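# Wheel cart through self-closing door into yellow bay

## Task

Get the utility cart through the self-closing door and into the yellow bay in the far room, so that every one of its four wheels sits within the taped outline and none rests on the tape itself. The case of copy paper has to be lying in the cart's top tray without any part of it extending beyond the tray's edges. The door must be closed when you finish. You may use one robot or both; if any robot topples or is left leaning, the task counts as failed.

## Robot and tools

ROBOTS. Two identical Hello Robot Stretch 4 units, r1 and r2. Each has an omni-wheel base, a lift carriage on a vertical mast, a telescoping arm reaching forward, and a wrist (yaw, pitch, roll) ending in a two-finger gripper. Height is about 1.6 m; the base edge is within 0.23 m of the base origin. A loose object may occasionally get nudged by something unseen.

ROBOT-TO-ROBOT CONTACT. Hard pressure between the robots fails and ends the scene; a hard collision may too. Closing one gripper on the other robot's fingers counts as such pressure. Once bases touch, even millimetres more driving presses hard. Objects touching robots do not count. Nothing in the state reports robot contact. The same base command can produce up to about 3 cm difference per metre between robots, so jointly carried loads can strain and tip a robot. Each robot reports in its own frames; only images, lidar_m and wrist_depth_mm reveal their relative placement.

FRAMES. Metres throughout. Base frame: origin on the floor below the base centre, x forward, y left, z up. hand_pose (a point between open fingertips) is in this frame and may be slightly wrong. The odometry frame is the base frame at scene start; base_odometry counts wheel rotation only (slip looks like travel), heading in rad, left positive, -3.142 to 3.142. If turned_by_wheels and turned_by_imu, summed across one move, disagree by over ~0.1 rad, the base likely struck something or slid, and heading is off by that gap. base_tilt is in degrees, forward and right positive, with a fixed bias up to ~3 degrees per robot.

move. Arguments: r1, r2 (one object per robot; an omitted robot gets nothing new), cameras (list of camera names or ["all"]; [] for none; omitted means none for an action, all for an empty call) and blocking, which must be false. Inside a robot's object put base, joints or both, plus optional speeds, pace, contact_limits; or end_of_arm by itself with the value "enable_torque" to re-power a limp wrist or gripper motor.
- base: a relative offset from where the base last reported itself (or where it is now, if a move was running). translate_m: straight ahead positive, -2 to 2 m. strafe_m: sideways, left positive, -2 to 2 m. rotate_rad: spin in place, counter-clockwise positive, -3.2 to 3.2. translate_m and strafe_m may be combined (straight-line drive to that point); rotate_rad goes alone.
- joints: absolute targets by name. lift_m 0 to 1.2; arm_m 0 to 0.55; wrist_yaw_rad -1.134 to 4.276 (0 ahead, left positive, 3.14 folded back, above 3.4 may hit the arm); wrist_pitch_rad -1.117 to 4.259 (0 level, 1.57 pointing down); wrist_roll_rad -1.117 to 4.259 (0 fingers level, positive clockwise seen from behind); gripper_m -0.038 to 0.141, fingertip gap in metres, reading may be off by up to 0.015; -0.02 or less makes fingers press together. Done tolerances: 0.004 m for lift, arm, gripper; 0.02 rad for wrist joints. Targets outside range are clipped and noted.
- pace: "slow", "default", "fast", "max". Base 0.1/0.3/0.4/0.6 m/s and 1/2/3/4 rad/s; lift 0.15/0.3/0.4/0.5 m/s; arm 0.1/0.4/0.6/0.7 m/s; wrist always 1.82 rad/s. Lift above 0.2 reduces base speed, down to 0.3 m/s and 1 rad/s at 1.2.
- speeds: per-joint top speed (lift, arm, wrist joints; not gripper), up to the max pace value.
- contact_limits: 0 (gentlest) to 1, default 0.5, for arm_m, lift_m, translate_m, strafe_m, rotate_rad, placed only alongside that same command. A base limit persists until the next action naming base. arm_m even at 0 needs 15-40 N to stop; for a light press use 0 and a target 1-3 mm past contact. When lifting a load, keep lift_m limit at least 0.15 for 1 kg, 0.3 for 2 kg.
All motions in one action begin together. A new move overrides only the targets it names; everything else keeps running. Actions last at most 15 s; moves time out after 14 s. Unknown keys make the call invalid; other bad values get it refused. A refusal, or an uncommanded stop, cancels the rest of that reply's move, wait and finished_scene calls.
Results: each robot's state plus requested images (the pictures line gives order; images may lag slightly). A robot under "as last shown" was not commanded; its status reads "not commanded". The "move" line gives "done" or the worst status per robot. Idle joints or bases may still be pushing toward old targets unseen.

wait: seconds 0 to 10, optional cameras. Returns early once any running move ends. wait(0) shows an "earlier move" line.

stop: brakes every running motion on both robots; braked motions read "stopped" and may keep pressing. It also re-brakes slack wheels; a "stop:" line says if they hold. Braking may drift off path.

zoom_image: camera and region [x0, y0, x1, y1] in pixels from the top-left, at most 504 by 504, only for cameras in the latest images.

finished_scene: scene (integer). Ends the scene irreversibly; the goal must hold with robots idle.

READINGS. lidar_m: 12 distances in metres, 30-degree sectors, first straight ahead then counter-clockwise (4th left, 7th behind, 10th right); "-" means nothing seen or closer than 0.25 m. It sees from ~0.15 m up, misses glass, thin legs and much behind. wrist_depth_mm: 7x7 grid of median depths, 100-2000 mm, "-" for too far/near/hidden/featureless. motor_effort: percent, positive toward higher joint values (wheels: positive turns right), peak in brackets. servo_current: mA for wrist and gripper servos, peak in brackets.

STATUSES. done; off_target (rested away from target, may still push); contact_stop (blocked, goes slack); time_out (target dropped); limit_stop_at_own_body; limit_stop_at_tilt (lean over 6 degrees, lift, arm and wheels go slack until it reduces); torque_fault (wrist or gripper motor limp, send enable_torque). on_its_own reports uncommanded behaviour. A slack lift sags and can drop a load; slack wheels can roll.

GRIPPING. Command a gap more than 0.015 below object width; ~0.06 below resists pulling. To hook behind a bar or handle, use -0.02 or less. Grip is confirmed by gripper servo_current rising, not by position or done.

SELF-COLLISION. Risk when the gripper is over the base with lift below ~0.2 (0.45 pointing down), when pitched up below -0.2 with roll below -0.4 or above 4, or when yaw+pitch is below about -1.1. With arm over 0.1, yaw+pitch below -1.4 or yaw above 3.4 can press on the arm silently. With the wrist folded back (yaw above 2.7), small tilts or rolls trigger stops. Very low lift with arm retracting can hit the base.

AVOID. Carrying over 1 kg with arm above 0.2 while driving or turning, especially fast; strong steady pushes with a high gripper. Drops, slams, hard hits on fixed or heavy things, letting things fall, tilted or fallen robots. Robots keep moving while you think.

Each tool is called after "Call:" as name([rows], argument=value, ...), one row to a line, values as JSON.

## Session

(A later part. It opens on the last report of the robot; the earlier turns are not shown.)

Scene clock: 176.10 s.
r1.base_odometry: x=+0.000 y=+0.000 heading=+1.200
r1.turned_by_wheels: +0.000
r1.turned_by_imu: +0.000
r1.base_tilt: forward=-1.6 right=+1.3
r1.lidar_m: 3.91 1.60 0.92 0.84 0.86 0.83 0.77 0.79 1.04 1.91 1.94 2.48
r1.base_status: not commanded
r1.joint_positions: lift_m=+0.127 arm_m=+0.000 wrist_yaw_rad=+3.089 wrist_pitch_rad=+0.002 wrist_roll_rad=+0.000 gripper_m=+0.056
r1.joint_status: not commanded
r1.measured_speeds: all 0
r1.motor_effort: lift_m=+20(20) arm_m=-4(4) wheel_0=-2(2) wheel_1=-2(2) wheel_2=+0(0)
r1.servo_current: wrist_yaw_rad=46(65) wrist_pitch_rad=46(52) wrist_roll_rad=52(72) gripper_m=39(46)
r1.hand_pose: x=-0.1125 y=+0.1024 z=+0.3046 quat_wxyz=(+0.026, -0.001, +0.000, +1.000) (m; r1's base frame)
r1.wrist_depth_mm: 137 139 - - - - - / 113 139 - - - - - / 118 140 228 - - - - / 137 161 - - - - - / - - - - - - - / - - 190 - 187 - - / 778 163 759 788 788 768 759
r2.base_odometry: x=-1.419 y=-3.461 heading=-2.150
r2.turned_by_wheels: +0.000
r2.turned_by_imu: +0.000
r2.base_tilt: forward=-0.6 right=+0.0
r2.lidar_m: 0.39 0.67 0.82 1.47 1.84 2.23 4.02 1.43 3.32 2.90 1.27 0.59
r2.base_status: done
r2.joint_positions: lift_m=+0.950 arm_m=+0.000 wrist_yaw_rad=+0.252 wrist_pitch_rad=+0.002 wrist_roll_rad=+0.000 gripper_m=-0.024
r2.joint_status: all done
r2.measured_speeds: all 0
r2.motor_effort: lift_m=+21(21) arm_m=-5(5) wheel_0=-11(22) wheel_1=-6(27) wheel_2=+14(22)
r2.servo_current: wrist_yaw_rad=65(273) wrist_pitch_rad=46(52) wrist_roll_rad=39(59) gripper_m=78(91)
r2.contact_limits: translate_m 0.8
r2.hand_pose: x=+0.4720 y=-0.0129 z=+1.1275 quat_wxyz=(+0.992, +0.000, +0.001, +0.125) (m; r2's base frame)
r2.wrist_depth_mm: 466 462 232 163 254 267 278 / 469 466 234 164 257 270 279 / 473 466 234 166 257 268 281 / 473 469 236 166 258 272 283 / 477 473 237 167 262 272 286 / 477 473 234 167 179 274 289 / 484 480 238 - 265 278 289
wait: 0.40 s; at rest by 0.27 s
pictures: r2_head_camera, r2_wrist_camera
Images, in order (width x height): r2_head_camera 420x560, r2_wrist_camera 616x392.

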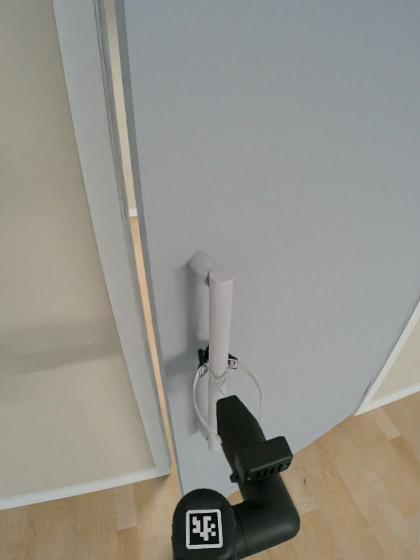

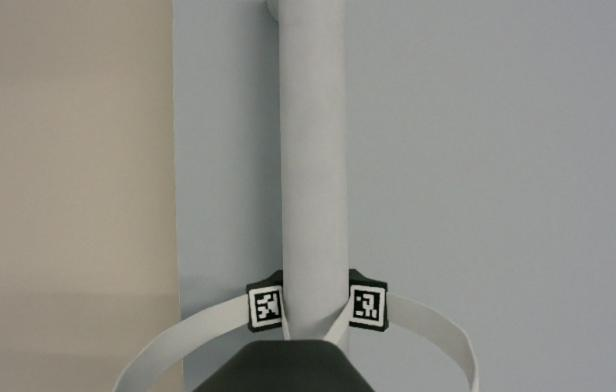

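Call:
move(blocking=false, r2={"joints":{"gripper_m":0.005}})

Call:
wait(seconds=1)

Call:
move(blocking=false, r2={"base":{"translate_m":-0.169,"strafe_m":-0.291},"joints":{"wrist_yaw_rad":0.72},"speeds":{"wrist_yaw_rad":0.13},"pace":"slow","contact_limits":{"translate_m":0.8}})

Call:
wait(seconds=5)

Call:
wait(seconds=0.4, cameras=["r2_head_camera","r2_wrist_camera","r2_head_right_camera"])

Scene clock: 199.60 s.
move: r2 moving
r1: as last shown
r1.lidar_m: 3.92 1.63 0.93 0.83 0.83 0.85 0.76 0.81 1.02 1.92 1.94 2.47
r1.motor_effort: lift_m=+20(20) arm_m=-4(4) wheel_0=-1(2) wheel_1=-2(2) wheel_2=+0(0)
r1.servo_current: wrist_yaw_rad=46(59) wrist_pitch_rad=39(46) wrist_roll_rad=52(65) gripper_m=39(46)
r1.wrist_depth_mm: 136 139 - - - - - / 113 139 - - - - - / 118 140 229 - - - - / 137 162 - - - - - / - - - - - - - / - - 190 - 187 - - / 788 163 759 798 788 778 778
r2.base_odometry: x=-1.419 y=-3.461 heading=-2.150
r2.turned_by_wheels: +0.000
r2.turned_by_imu: +0.001
r2.base_tilt: forward=-0.6 right=+0.0
r2.lidar_m: 0.41 0.66 0.82 1.50 1.85 2.21 3.99 1.42 3.29 2.89 1.27 0.59
r2.base_status: not commanded
r2.joint_positions: lift_m=+0.950 arm_m=+0.000 wrist_yaw_rad=+0.252 wrist_pitch_rad=+0.002 wrist_roll_rad=+0.000 gripper_m=-0.001
r2.joint_status: gripper_m moving
r2.measured_speeds: all 0
r2.motor_effort: lift_m=+20(21) arm_m=-4(5) wheel_0=-12(12) wheel_1=-6(7) wheel_2=+13(14)
r2.servo_current: wrist_yaw_rad=65(72) wrist_pitch_rad=39(52) wrist_roll_rad=33(65) gripper_m=52(98)
r2.contact_limits: translate_m 0.8
r2.hand_pose: x=+0.4720 y=-0.0129 z=+1.1275 quat_wxyz=(+0.992, +0.000, +0.001, +0.125) (m; r2's base frame)
r2.wrist_depth_mm: 466 459 236 170 258 271 283 / 469 466 238 171 260 273 285 / 473 466 240 171 262 274 286 / 473 469 241 171 264 277 289 / 477 469 242 173 266 278 289 / 480 480 238 174 185 282 290 / 484 480 244 - 271 278 293
pictures: none

Scene clock: 200.10 s.
earlier move: r2 done
r1.base_odometry: x=+0.000 y=+0.000 heading=+1.200
r1.turned_by_wheels: +0.000
r1.turned_by_imu: +0.000
r1.base_tilt: forward=-1.6 right=+1.3
r1.lidar_m: 3.93 1.62 0.91 0.85 0.85 0.85 0.77 0.79 1.03 1.92 1.95 2.46
r1.base_status: not commanded
r1.joint_positions: lift_m=+0.127 arm_m=+0.000 wrist_yaw_rad=+3.089 wrist_pitch_rad=+0.002 wrist_roll_rad=+0.000 gripper_m=+0.056
r1.joint_status: not commanded
r1.measured_speeds: all 0
r1.motor_effort: lift_m=+20(20) arm_m=-4(4) wheel_0=-2(2) wheel_1=-1(2) wheel_2=+0(0)
r1.servo_current: wrist_yaw_rad=39(72) wrist_pitch_rad=46(46) wrist_roll_rad=52(65) gripper_m=39(46)
r1.hand_pose: x=-0.1125 y=+0.1024 z=+0.3046 quat_wxyz=(+0.026, -0.001, +0.000, +1.000) (m; r1's base frame)
r1.wrist_depth_mm: 136 139 - - - - - / 113 139 - - - - - / 118 140 229 - - - - / 137 161 - - - - - / - - - - - - - / - - 190 - 188 - - / 788 163 759 809 809 768 768
r2.base_odometry: x=-1.419 y=-3.461 heading=-2.150
r2.turned_by_wheels: +0.000
r2.turned_by_imu: +0.000
r2.base_tilt: forward=-0.5 right=+0.1
r2.lidar_m: 0.43 0.67 0.80 1.48 1.87 2.19 3.96 1.41 3.33 2.91 1.30 0.59
r2.base_status: not commanded
r2.joint_positions: lift_m=+0.950 arm_m=+0.000 wrist_yaw_rad=+0.253 wrist_pitch_rad=+0.002 wrist_roll_rad=+0.000 gripper_m=+0.005
r2.joint_status: all done
r2.measured_speeds: all 0
r2.motor_effort: lift_m=+20(21) arm_m=-5(5) wheel_0=-11(12) wheel_1=-6(7) wheel_2=+13(14)
r2.servo_current: wrist_yaw_rad=59(72) wrist_pitch_rad=39(52) wrist_roll_rad=39(65) gripper_m=52(98)
r2.contact_limits: translate_m 0.8
r2.hand_pose: x=+0.4721 y=-0.0124 z=+1.1275 quat_wxyz=(+0.992, +0.000, +0.001, +0.126) (m; r2's base frame)
r2.wrist_depth_mm: 466 462 243 176 263 277 286 / 469 466 243 179 265 276 287 / 473 466 244 177 266 277 290 / 477 469 247 177 268 281 291 / 473 473 249 178 271 281 291 / 480 473 246 178 184 285 293 / - 477 248 - 274 290 297
wait: 0.50 of 1 s (r2 has come to rest)
pictures: none

Scene clock: 200.60 s.
move: r2 moving
r1: as last shown
r1.lidar_m: 3.92 1.64 0.93 0.84 0.84 0.87 0.77 0.79 1.01 1.92 1.97 2.45
r1.motor_effort: lift_m=+20(20) arm_m=-4(4) wheel_0=-2(2) wheel_1=-2(2) wheel_2=+0(0)
r1.servo_current: wrist_yaw_rad=52(72) wrist_pitch_rad=46(46) wrist_roll_rad=46(52) gripper_m=46(46)
r1.wrist_depth_mm: 136 138 - - - - - / 113 139 - - - - - / 118 140 229 - - - - / 137 161 - - - - - / - - - - - - - / - - 190 - 187 - - / 798 163 759 798 788 788 768
r2.base_odometry: x=-1.425 y=-3.450 heading=-2.149
r2.turned_by_wheels: +0.001
r2.turned_by_imu: -0.027
r2.base_tilt: forward=-0.6 right=+0.1
r2.lidar_m: 0.42 0.67 0.81 1.42 1.85 2.17 3.77 1.43 1.69 2.89 1.33 0.60
r2.base_status: translate_m moving; strafe_m moving
r2.joint_positions: lift_m=+0.950 arm_m=+0.000 wrist_yaw_rad=+0.307 wrist_pitch_rad=+0.002 wrist_roll_rad=+0.000 gripper_m=+0.005
r2.joint_status: wrist_yaw_rad moving
r2.measured_speeds: translate_m=-0.024 strafe_m=-0.042 rotate_rad=+0.002 lift_m=+0.000 arm_m=+0.000 wrist_yaw_rad=+0.151 wrist_pitch_rad=+0.000 wrist_roll_rad=+0.000
r2.motor_effort: lift_m=+20(21) arm_m=-4(5) wheel_0=-7(12) wheel_1=-9(12) wheel_2=+18(18)
r2.servo_current: wrist_yaw_rad=98(111) wrist_pitch_rad=39(46) wrist_roll_rad=52(52) gripper_m=46(59)
r2.contact_limits: translate_m 0.8
r2.hand_pose: x=+0.4723 y=+0.0038 z=+1.1275 quat_wxyz=(+0.988, +0.000, +0.001, +0.153) (m; r2's base frame)
r2.wrist_depth_mm: 477 473 244 175 263 272 279 / 480 477 247 179 263 273 282 / 480 469 248 176 265 274 282 / 480 480 249 177 266 277 286 / - 477 250 178 267 278 287 / - 480 247 177 184 281 287 / - 122 250 - 272 285 291
pictures: none

Scene clock: 204.73 s.
earlier move: r2 done
r1.base_odometry: x=+0.000 y=+0.000 heading=+1.200
r1.turned_by_wheels: +0.000
r1.turned_by_imu: +0.000
r1.base_tilt: forward=-1.6 right=+1.2
r1.lidar_m: 3.90 1.97 0.92 0.83 0.86 0.86 0.76 0.78 1.00 1.91 1.94 2.49
r1.base_status: not commanded
r1.joint_positions: lift_m=+0.127 arm_m=+0.000 wrist_yaw_rad=+3.089 wrist_pitch_rad=+0.002 wrist_roll_rad=+0.000 gripper_m=+0.056
r1.joint_status: not commanded
r1.measured_speeds: all 0
r1.motor_effort: lift_m=+20(20) arm_m=-4(4) wheel_0=-2(2) wheel_1=-1(2) wheel_2=+0(0)
r1.servo_current: wrist_yaw_rad=65(72) wrist_pitch_rad=46(52) wrist_roll_rad=52(72) gripper_m=39(46)
r1.hand_pose: x=-0.1125 y=+0.1024 z=+0.3046 quat_wxyz=(+0.026, -0.001, +0.000, +1.000) (m; r1's base frame)
r1.wrist_depth_mm: 136 139 - - - - - / 113 139 - - - - - / 118 140 229 - - - - / 137 162 - - - - - / - - - - - - - / - - 190 - 188 - - / 788 163 750 809 788 768 778
r2.base_odometry: x=-1.571 y=-3.161 heading=-2.148
r2.turned_by_wheels: +0.001
r2.turned_by_imu: -0.026
r2.base_tilt: forward=-0.6 right=+0.0
r2.lidar_m: 0.41 0.39 1.02 1.77 2.06 2.38 4.01 1.11 1.40 2.68 1.90 0.84
r2.base_status: done
r2.joint_positions: lift_m=+0.950 arm_m=+0.000 wrist_yaw_rad=+0.726 wrist_pitch_rad=+0.002 wrist_roll_rad=+0.000 gripper_m=+0.005
r2.joint_status: all done
r2.measured_speeds: all 0
r2.motor_effort: lift_m=+20(21) arm_m=-4(5) wheel_0=+11(13) wheel_1=-6(21) wheel_2=+15(21)
r2.servo_current: wrist_yaw_rad=65(111) wrist_pitch_rad=39(46) wrist_roll_rad=52(59) gripper_m=52(59)
r2.contact_limits: translate_m 0.8
r2.hand_pose: x=+0.4447 y=+0.1260 z=+1.1275 quat_wxyz=(+0.935, +0.000, +0.001, +0.355) (m; r2's base frame)
r2.wrist_depth_mm: - - 251 172 249 248 247 / - - 253 178 251 249 249 / - - 254 177 251 250 249 / - - 255 177 253 251 251 / - - 256 176 255 253 253 / - - 191 176 255 255 254 / - 122 259 - 257 255 254
wait: 4.13 of 5 s (r2 has come to rest)
pictures: none

Scene clock: 205.13 s.
r1.base_odometry: x=+0.000 y=+0.000 heading=+1.200
r1.turned_by_wheels: +0.000
r1.turned_by_imu: +0.000
r1.base_tilt: forward=-1.6 right=+1.3
r1.lidar_m: 3.90 1.96 0.91 0.83 0.85 0.82 0.75 0.79 1.00 1.92 1.94 2.45
r1.base_status: not commanded
r1.joint_positions: lift_m=+0.127 arm_m=+0.000 wrist_yaw_rad=+3.089 wrist_pitch_rad=+0.002 wrist_roll_rad=+0.000 gripper_m=+0.056
r1.joint_status: not commanded
r1.measured_speeds: all 0
r1.motor_effort: lift_m=+20(20) arm_m=-4(4) wheel_0=-2(2) wheel_1=-1(2) wheel_2=+0(0)
r1.servo_current: wrist_yaw_rad=52(72) wrist_pitch_rad=46(52) wrist_roll_rad=39(72) gripper_m=46(46)
r1.hand_pose: x=-0.1125 y=+0.1024 z=+0.3046 quat_wxyz=(+0.026, -0.001, +0.000, +1.000) (m; r1's base frame)
r1.wrist_depth_mm: 136 138 - - - - - / 113 138 - - - - - / 118 140 229 - - - - / 137 162 - - - - - / - - - - - - - / - - 191 - 187 - - / 788 163 759 809 798 778 778
r2.base_odometry: x=-1.571 y=-3.161 heading=-2.148
r2.turned_by_wheels: +0.000
r2.turned_by_imu: +0.000
r2.base_tilt: forward=-0.6 right=+0.0
r2.lidar_m: 0.42 0.41 1.03 1.79 2.06 2.37 4.05 1.13 1.44 2.70 1.92 0.87
r2.base_status: done
r2.joint_positions: lift_m=+0.950 arm_m=+0.000 wrist_yaw_rad=+0.726 wrist_pitch_rad=+0.002 wrist_roll_rad=+0.000 gripper_m=+0.005
r2.joint_status: all done
r2.measured_speeds: all 0
r2.motor_effort: lift_m=+21(21) arm_m=-4(5) wheel_0=+11(13) wheel_1=-6(21) wheel_2=+15(21)
r2.servo_current: wrist_yaw_rad=52(111) wrist_pitch_rad=39(46) wrist_roll_rad=39(59) gripper_m=46(59)
r2.contact_limits: translate_m 0.8
r2.hand_pose: x=+0.4447 y=+0.1260 z=+1.1275 quat_wxyz=(+0.935, +0.000, +0.001, +0.355) (m; r2's base frame)
r2.wrist_depth_mm: - - 251 172 249 249 247 / - - 252 177 249 249 248 / - - 255 177 252 251 250 / - - 255 178 253 251 251 / - - 257 176 255 254 252 / - - 191 178 254 255 254 / - 122 260 - 258 255 254
wait: 0.40 s; at rest by 0.27 s
pictures: r2_head_camera, r2_head_right_camera, r2_wrist_camera
Images, in order (width x height): r2_head_camera 420x560, r2_head_right_camera 420x672, r2_wrist_camera 616x392.

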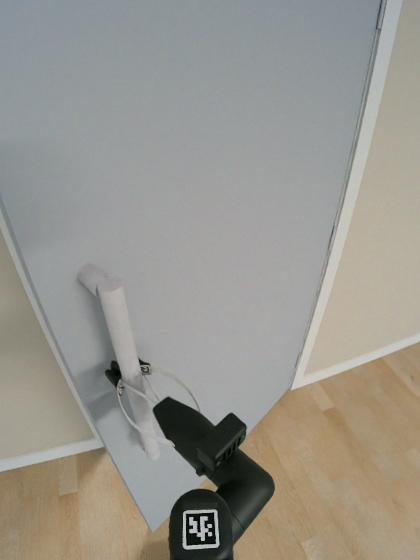

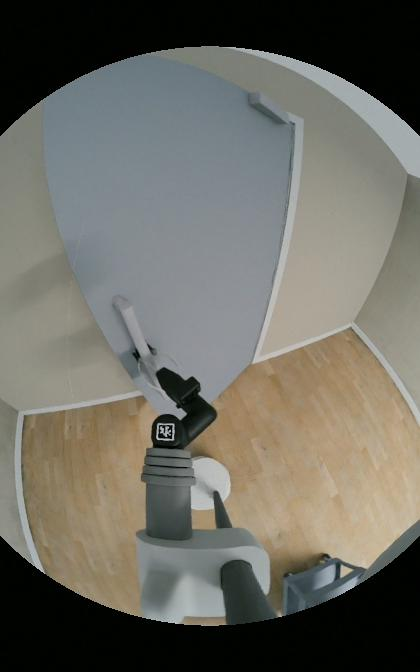

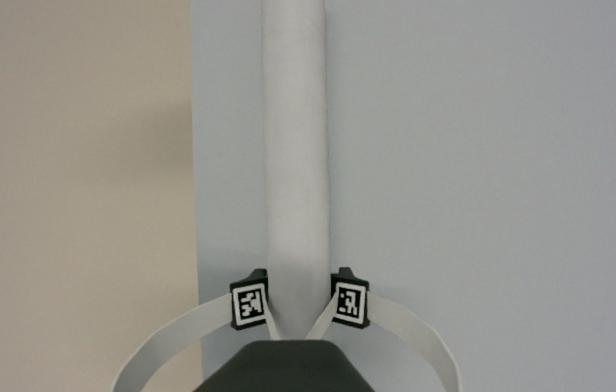

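Call:
move(blocking=false, r2={"base":{"translate_m":-0.127,"strafe_m":-0.36},"joints":{"wrist_yaw_rad":1.076},"speeds":{"wrist_yaw_rad":0.09},"pace":"slow","contact_limits":{"translate_m":0.8}})

Call:
wait(seconds=6)

Call:
wait(seconds=0.3, cameras=["r2_wrist_camera"])

Call:
move(blocking=false, r2={"base":{"translate_m":0.004,"strafe_m":-0.383},"joints":{"wrist_yaw_rad":1.426},"speeds":{"wrist_yaw_rad":0.09},"pace":"slow","contact_limits":{"translate_m":0.8}})

Call:
wait(seconds=6)

Call:
wait(seconds=0.3, cameras=["r2_head_camera","r2_wrist_camera","r2_head_right_camera"])

Scene clock: 217.23 s.
move: r2 moving
r1: as last shown
r1.lidar_m: 3.92 1.95 0.92 0.84 0.84 0.84 0.76 0.78 1.03 1.93 1.97 2.45
r1.servo_current: wrist_yaw_rad=59(72) wrist_pitch_rad=46(46) wrist_roll_rad=52(65) gripper_m=46(46)
r1.wrist_depth_mm: 136 138 - - - - - / 113 139 - - - - - / 118 140 229 - - - - / 137 162 - - - - - / - - - - - - - / - - 190 - 187 - - / 788 163 750 798 798 778 788
r2.base_odometry: x=-1.579 y=-3.151 heading=-2.147
r2.turned_by_wheels: +0.001
r2.turned_by_imu: +0.002
r2.base_tilt: forward=-0.6 right=+0.0
r2.lidar_m: 0.40 0.39 1.06 1.79 2.06 2.40 4.05 1.10 1.40 2.68 1.92 0.88
r2.base_status: translate_m moving; strafe_m moving
r2.joint_positions: lift_m=+0.950 arm_m=+0.000 wrist_yaw_rad=+0.761 wrist_pitch_rad=+0.002 wrist_roll_rad=+0.000 gripper_m=+0.005
r2.joint_status: wrist_yaw_rad moving
r2.measured_speeds: translate_m=-0.016 strafe_m=-0.047 rotate_rad=+0.004 lift_m=+0.000 arm_m=+0.000 wrist_yaw_rad=+0.089 wrist_pitch_rad=+0.000 wrist_roll_rad=+0.000
r2.motor_effort: lift_m=+20(21) arm_m=-4(5) wheel_0=+7(14) wheel_1=-13(13) wheel_2=+16(18)
r2.servo_current: wrist_yaw_rad=59(72) wrist_pitch_rad=39(46) wrist_roll_rad=46(52) gripper_m=46(59)
r2.contact_limits: translate_m 0.8
r2.hand_pose: x=+0.4401 y=+0.1355 z=+1.1275 quat_wxyz=(+0.929, +0.000, +0.001, +0.371) (m; r2's base frame)
r2.wrist_depth_mm: - - 252 172 248 245 - / - - 254 178 250 247 244 / - - 255 175 251 249 246 / - - 257 175 253 249 248 / - - 257 176 253 251 249 / - - 189 177 185 253 251 / - - 260 - 256 253 251
pictures: none

Scene clock: 221.80 s.
earlier move: r2 done
r1.base_odometry: x=+0.000 y=+0.000 heading=+1.200
r1.turned_by_wheels: +0.000
r1.turned_by_imu: +0.000
r1.base_tilt: forward=-1.6 right=+1.2
r1.lidar_m: 3.92 2.25 0.94 0.84 0.86 0.84 0.77 0.79 1.01 1.92 1.96 2.47
r1.base_status: not commanded
r1.joint_positions: lift_m=+0.127 arm_m=+0.000 wrist_yaw_rad=+3.089 wrist_pitch_rad=+0.002 wrist_roll_rad=+0.000 gripper_m=+0.056
r1.joint_status: not commanded
r1.measured_speeds: all 0
r1.motor_effort: lift_m=+20(20) arm_m=-4(4) wheel_0=-2(2) wheel_1=-1(2) wheel_2=+0(0)
r1.servo_current: wrist_yaw_rad=39(72) wrist_pitch_rad=39(52) wrist_roll_rad=52(65) gripper_m=39(52)
r1.hand_pose: x=-0.1125 y=+0.1024 z=+0.3046 quat_wxyz=(+0.026, -0.001, +0.000, +1.000) (m; r1's base frame)
r1.wrist_depth_mm: 136 138 - - - - - / 113 139 - - - - - / 118 139 229 - - - - / 137 161 - - - - - / - - - - - - - / - - 190 - 188 - - / 778 163 750 798 788 788 778
r2.base_odometry: x=-1.803 y=-2.859 heading=-2.147
r2.turned_by_wheels: +0.000
r2.turned_by_imu: +0.006
r2.base_tilt: forward=-0.6 right=+0.0
r2.lidar_m: 0.63 0.36 1.32 2.20 2.37 2.74 0.90 0.89 2.79 2.37 2.37 1.30
r2.base_status: done
r2.joint_positions: lift_m=+0.950 arm_m=+0.000 wrist_yaw_rad=+1.081 wrist_pitch_rad=+0.002 wrist_roll_rad=+0.000 gripper_m=+0.005
r2.joint_status: all done
r2.measured_speeds: all 0
r2.motor_effort: lift_m=+21(21) arm_m=-4(5) wheel_0=+13(23) wheel_1=-7(13) wheel_2=+14(18)
r2.servo_current: wrist_yaw_rad=52(98) wrist_pitch_rad=39(52) wrist_roll_rad=52(59) gripper_m=46(59)
r2.contact_limits: translate_m 0.8
r2.hand_pose: x=+0.3838 y=+0.2133 z=+1.1275 quat_wxyz=(+0.857, +0.000, +0.001, +0.515) (m; r2's base frame)
r2.wrist_depth_mm: - - 253 172 248 246 246 / - - 254 176 249 248 245 / - - 254 176 251 250 248 / - - 256 178 252 251 249 / - - 257 176 254 252 250 / - - 195 178 253 253 251 / - - 259 - 255 253 253
wait: 4.57 of 6 s (r2 has come to rest)
pictures: none

Scene clock: 222.10 s.
r1.base_odometry: x=+0.000 y=+0.000 heading=+1.200
r1.turned_by_wheels: +0.000
r1.turned_by_imu: +0.000
r1.base_tilt: forward=-1.6 right=+1.2
r1.lidar_m: 3.92 2.25 0.95 0.84 0.86 0.83 0.76 0.79 1.01 1.92 1.94 2.45
r1.base_status: not commanded
r1.joint_positions: lift_m=+0.127 arm_m=+0.000 wrist_yaw_rad=+3.089 wrist_pitch_rad=+0.002 wrist_roll_rad=+0.000 gripper_m=+0.056
r1.joint_status: not commanded
r1.measured_speeds: all 0
r1.motor_effort: lift_m=+20(20) arm_m=-4(4) wheel_0=-1(2) wheel_1=-2(2) wheel_2=+0(0)
r1.servo_current: wrist_yaw_rad=59(72) wrist_pitch_rad=46(52) wrist_roll_rad=33(65) gripper_m=33(52)
r1.hand_pose: x=-0.1125 y=+0.1024 z=+0.3046 quat_wxyz=(+0.026, -0.001, +0.000, +1.000) (m; r1's base frame)
r1.wrist_depth_mm: 136 139 - - - - - / 114 139 - - - - - / 118 140 228 - - - - / 137 162 - - - - - / - - - - - - - / - - 190 - 187 - - / 788 163 768 809 798 778 768
r2.base_odometry: x=-1.803 y=-2.859 heading=-2.147
r2.turned_by_wheels: +0.000
r2.turned_by_imu: +0.000
r2.base_tilt: forward=-0.7 right=+0.0
r2.lidar_m: 0.60 0.36 1.32 2.21 2.38 2.74 0.89 0.90 2.77 2.36 2.36 1.29
r2.base_status: done
r2.joint_positions: lift_m=+0.950 arm_m=+0.000 wrist_yaw_rad=+1.081 wrist_pitch_rad=+0.002 wrist_roll_rad=+0.000 gripper_m=+0.005
r2.joint_status: all done
r2.measured_speeds: all 0
r2.motor_effort: lift_m=+20(21) arm_m=-4(5) wheel_0=+13(23) wheel_1=-7(13) wheel_2=+14(18)
r2.servo_current: wrist_yaw_rad=46(98) wrist_pitch_rad=46(52) wrist_roll_rad=39(59) gripper_m=46(59)
r2.contact_limits: translate_m 0.8
r2.hand_pose: x=+0.3838 y=+0.2133 z=+1.1275 quat_wxyz=(+0.857, +0.000, +0.001, +0.515) (m; r2's base frame)
r2.wrist_depth_mm: - - 251 172 248 246 246 / - - 253 175 249 248 246 / - - 255 176 251 250 247 / - - 256 178 252 252 248 / - - 258 175 253 252 250 / - - 195 178 253 253 252 / - - 260 - 255 253 253
wait: 0.30 s; at rest by 0.27 s
pictures: r2_wrist_camera
Images, in order (width x height): r2_wrist_camera 616x392.

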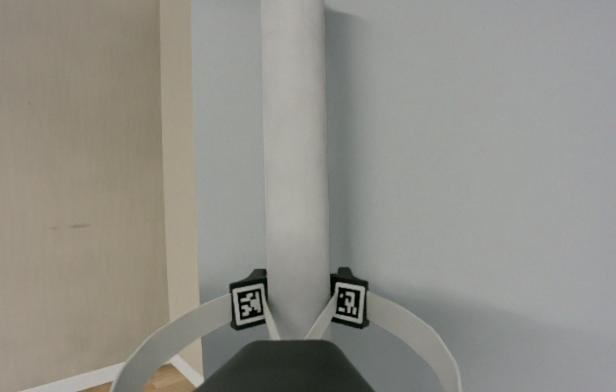

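Scene clock: 222.60 s.
move: r2 moving
r1: as last shown
r1.lidar_m: 3.91 2.23 0.91 0.84 0.86 0.84 0.76 0.80 1.01 1.93 1.93 2.45
r1.motor_effort: lift_m=+20(20) arm_m=-4(4) wheel_0=-2(2) wheel_1=-1(2) wheel_2=+0(0)
r1.servo_current: wrist_yaw_rad=52(59) wrist_pitch_rad=46(52) wrist_roll_rad=52(72) gripper_m=39(46)
r1.wrist_depth_mm: 137 138 - - - - - / 113 139 - - - - - / 118 140 229 - - - - / 137 162 - - - - - / - - - - - - - / - - 190 - 187 - - / 788 164 759 788 798 778 778
r2.base_odometry: x=-1.815 y=-2.851 heading=-2.146
r2.turned_by_wheels: +0.001
r2.turned_by_imu: +0.001
r2.base_tilt: forward=-0.7 right=+0.0
r2.lidar_m: 0.62 0.38 1.32 2.25 2.38 2.72 0.88 0.88 2.76 2.38 2.34 1.32
r2.base_status: translate_m moving; strafe_m moving
r2.joint_positions: lift_m=+0.950 arm_m=+0.000 wrist_yaw_rad=+1.116 wrist_pitch_rad=+0.002 wrist_roll_rad=+0.000 gripper_m=+0.005
r2.joint_status: wrist_yaw_rad moving
r2.measured_speeds: translate_m=+0.000 strafe_m=-0.055 rotate_rad=-0.001 lift_m=+0.000 arm_m=+0.000 wrist_yaw_rad=+0.088 wrist_pitch_rad=+0.000 wrist_roll_rad=+0.000
r2.motor_effort: lift_m=+20(21) arm_m=-4(5) wheel_0=+15(17) wheel_1=-10(12) wheel_2=+4(13)
r2.servo_current: wrist_yaw_rad=33(78) wrist_pitch_rad=39(46) wrist_roll_rad=39(52) gripper_m=52(59)
r2.contact_limits: translate_m 0.8
r2.hand_pose: x=+0.3761 y=+0.2207 z=+1.1275 quat_wxyz=(+0.848, +0.000, +0.001, +0.530) (m; r2's base frame)
r2.wrist_depth_mm: - - 253 171 247 245 242 / - - 255 176 250 246 243 / - - 256 176 250 247 244 / - - 256 176 253 248 246 / - - 260 176 253 250 248 / - - 191 177 184 251 249 / - - 262 - 254 252 250
pictures: none

Scene clock: 227.07 s.
earlier move: r2 done
r1.base_odometry: x=+0.000 y=+0.000 heading=+1.200
r1.turned_by_wheels: +0.000
r1.turned_by_imu: +0.000
r1.base_tilt: forward=-1.6 right=+1.3
r1.lidar_m: 3.91 2.25 0.93 0.84 0.85 0.85 0.76 0.80 1.01 1.91 1.95 2.46
r1.base_status: not commanded
r1.joint_positions: lift_m=+0.127 arm_m=+0.000 wrist_yaw_rad=+3.089 wrist_pitch_rad=+0.002 wrist_roll_rad=+0.000 gripper_m=+0.056
r1.joint_status: not commanded
r1.measured_speeds: all 0
r1.motor_effort: lift_m=+20(20) arm_m=-4(4) wheel_0=-2(2) wheel_1=-1(2) wheel_2=+0(0)
r1.servo_current: wrist_yaw_rad=52(78) wrist_pitch_rad=33(52) wrist_roll_rad=39(72) gripper_m=46(52)
r1.hand_pose: x=-0.1125 y=+0.1024 z=+0.3046 quat_wxyz=(+0.026, -0.001, +0.000, +1.000) (m; r1's base frame)
r1.wrist_depth_mm: 136 139 - - - - - / 113 139 - - - - - / 117 140 229 - - - - / 137 162 - - - - - / - - - - - - - / - - 190 - 188 - - / 778 163 750 798 788 778 750
r2.base_odometry: x=-2.127 y=-2.654 heading=-2.146
r2.turned_by_wheels: +0.000
r2.turned_by_imu: +0.004
r2.base_tilt: forward=-0.7 right=+0.0
r2.lidar_m: 0.88 0.35 0.38 2.45 2.74 3.14 0.85 0.91 2.34 2.01 2.01 1.45
r2.base_status: done
r2.joint_positions: lift_m=+0.950 arm_m=+0.000 wrist_yaw_rad=+1.432 wrist_pitch_rad=+0.002 wrist_roll_rad=+0.000 gripper_m=+0.005
r2.joint_status: all done
r2.measured_speeds: all 0
r2.motor_effort: lift_m=+21(21) arm_m=-4(5) wheel_0=+12(23) wheel_1=-3(12) wheel_2=-2(13)
r2.servo_current: wrist_yaw_rad=46(137) wrist_pitch_rad=39(46) wrist_roll_rad=39(59) gripper_m=52(59)
r2.contact_limits: translate_m 0.8
r2.hand_pose: x=+0.2973 y=+0.2736 z=+1.1275 quat_wxyz=(+0.754, +0.000, +0.001, +0.657) (m; r2's base frame)
r2.wrist_depth_mm: - - 251 173 248 246 - / - - 253 179 249 247 245 / - - 252 174 250 248 246 / - - 255 176 251 250 248 / - - 256 174 253 251 250 / - - 192 179 253 252 250 / - - 259 - 255 252 252
wait: 4.47 of 6 s (r2 has come to rest)
pictures: none

Scene clock: 227.37 s.
r1.base_odometry: x=+0.000 y=+0.000 heading=+1.200
r1.turned_by_wheels: +0.000
r1.turned_by_imu: +0.000
r1.base_tilt: forward=-1.6 right=+1.3
r1.lidar_m: 3.92 2.22 0.90 0.83 0.86 0.84 0.77 0.78 0.99 1.92 1.93 2.47
r1.base_status: not commanded
r1.joint_positions: lift_m=+0.127 arm_m=+0.000 wrist_yaw_rad=+3.089 wrist_pitch_rad=+0.002 wrist_roll_rad=+0.000 gripper_m=+0.056
r1.joint_status: not commanded
r1.measured_speeds: all 0
r1.motor_effort: lift_m=+20(20) arm_m=-4(4) wheel_0=-2(2) wheel_1=-2(2) wheel_2=+0(0)
r1.servo_current: wrist_yaw_rad=46(78) wrist_pitch_rad=33(52) wrist_roll_rad=39(72) gripper_m=39(52)
r1.hand_pose: x=-0.1125 y=+0.1024 z=+0.3046 quat_wxyz=(+0.026, -0.001, +0.000, +1.000) (m; r1's base frame)
r1.wrist_depth_mm: 137 138 - - - - - / 113 139 - - - - - / 118 140 229 - - - - / 137 162 - - - - - / - - - - - - - / - - 190 - 187 - - / 778 163 759 798 798 788 778
r2.base_odometry: x=-2.127 y=-2.654 heading=-2.146
r2.turned_by_wheels: +0.000
r2.turned_by_imu: +0.000
r2.base_tilt: forward=-0.7 right=+0.0
r2.lidar_m: 0.93 0.35 0.37 2.45 2.73 3.15 0.87 0.91 2.37 2.00 2.02 1.42
r2.base_status: done
r2.joint_positions: lift_m=+0.950 arm_m=+0.000 wrist_yaw_rad=+1.432 wrist_pitch_rad=+0.002 wrist_roll_rad=+0.000 gripper_m=+0.005
r2.joint_status: all done
r2.measured_speeds: all 0
r2.motor_effort: lift_m=+21(21) arm_m=-4(5) wheel_0=+13(23) wheel_1=-3(12) wheel_2=-2(13)
r2.servo_current: wrist_yaw_rad=46(137) wrist_pitch_rad=33(46) wrist_roll_rad=46(59) gripper_m=52(59)
r2.contact_limits: translate_m 0.8
r2.hand_pose: x=+0.2973 y=+0.2736 z=+1.1275 quat_wxyz=(+0.754, +0.000, +0.001, +0.657) (m; r2's base frame)
r2.wrist_depth_mm: - - 252 172 247 245 - / - - 253 179 249 247 244 / - - 254 174 250 248 247 / - - 256 176 251 250 247 / - - 257 174 252 251 249 / - - 192 179 253 253 252 / - - 259 - 255 252 252
wait: 0.30 s; at rest by 0.27 s
pictures: r2_head_camera, r2_head_right_camera, r2_wrist_camera
Images, in order (width x height): r2_head_camera 420x560, r2_head_right_camera 420x672, r2_wrist_camera 616x392.

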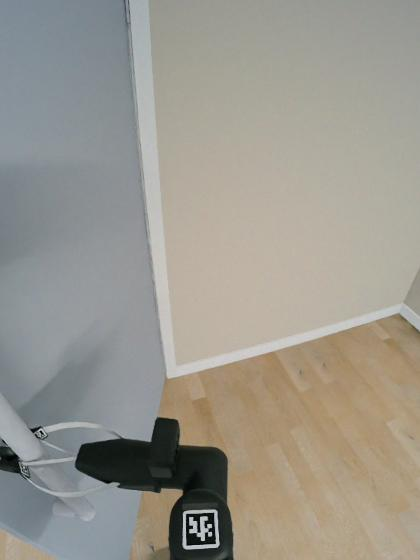

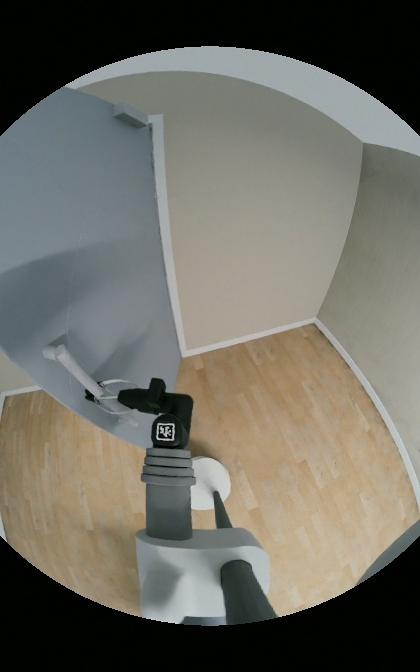

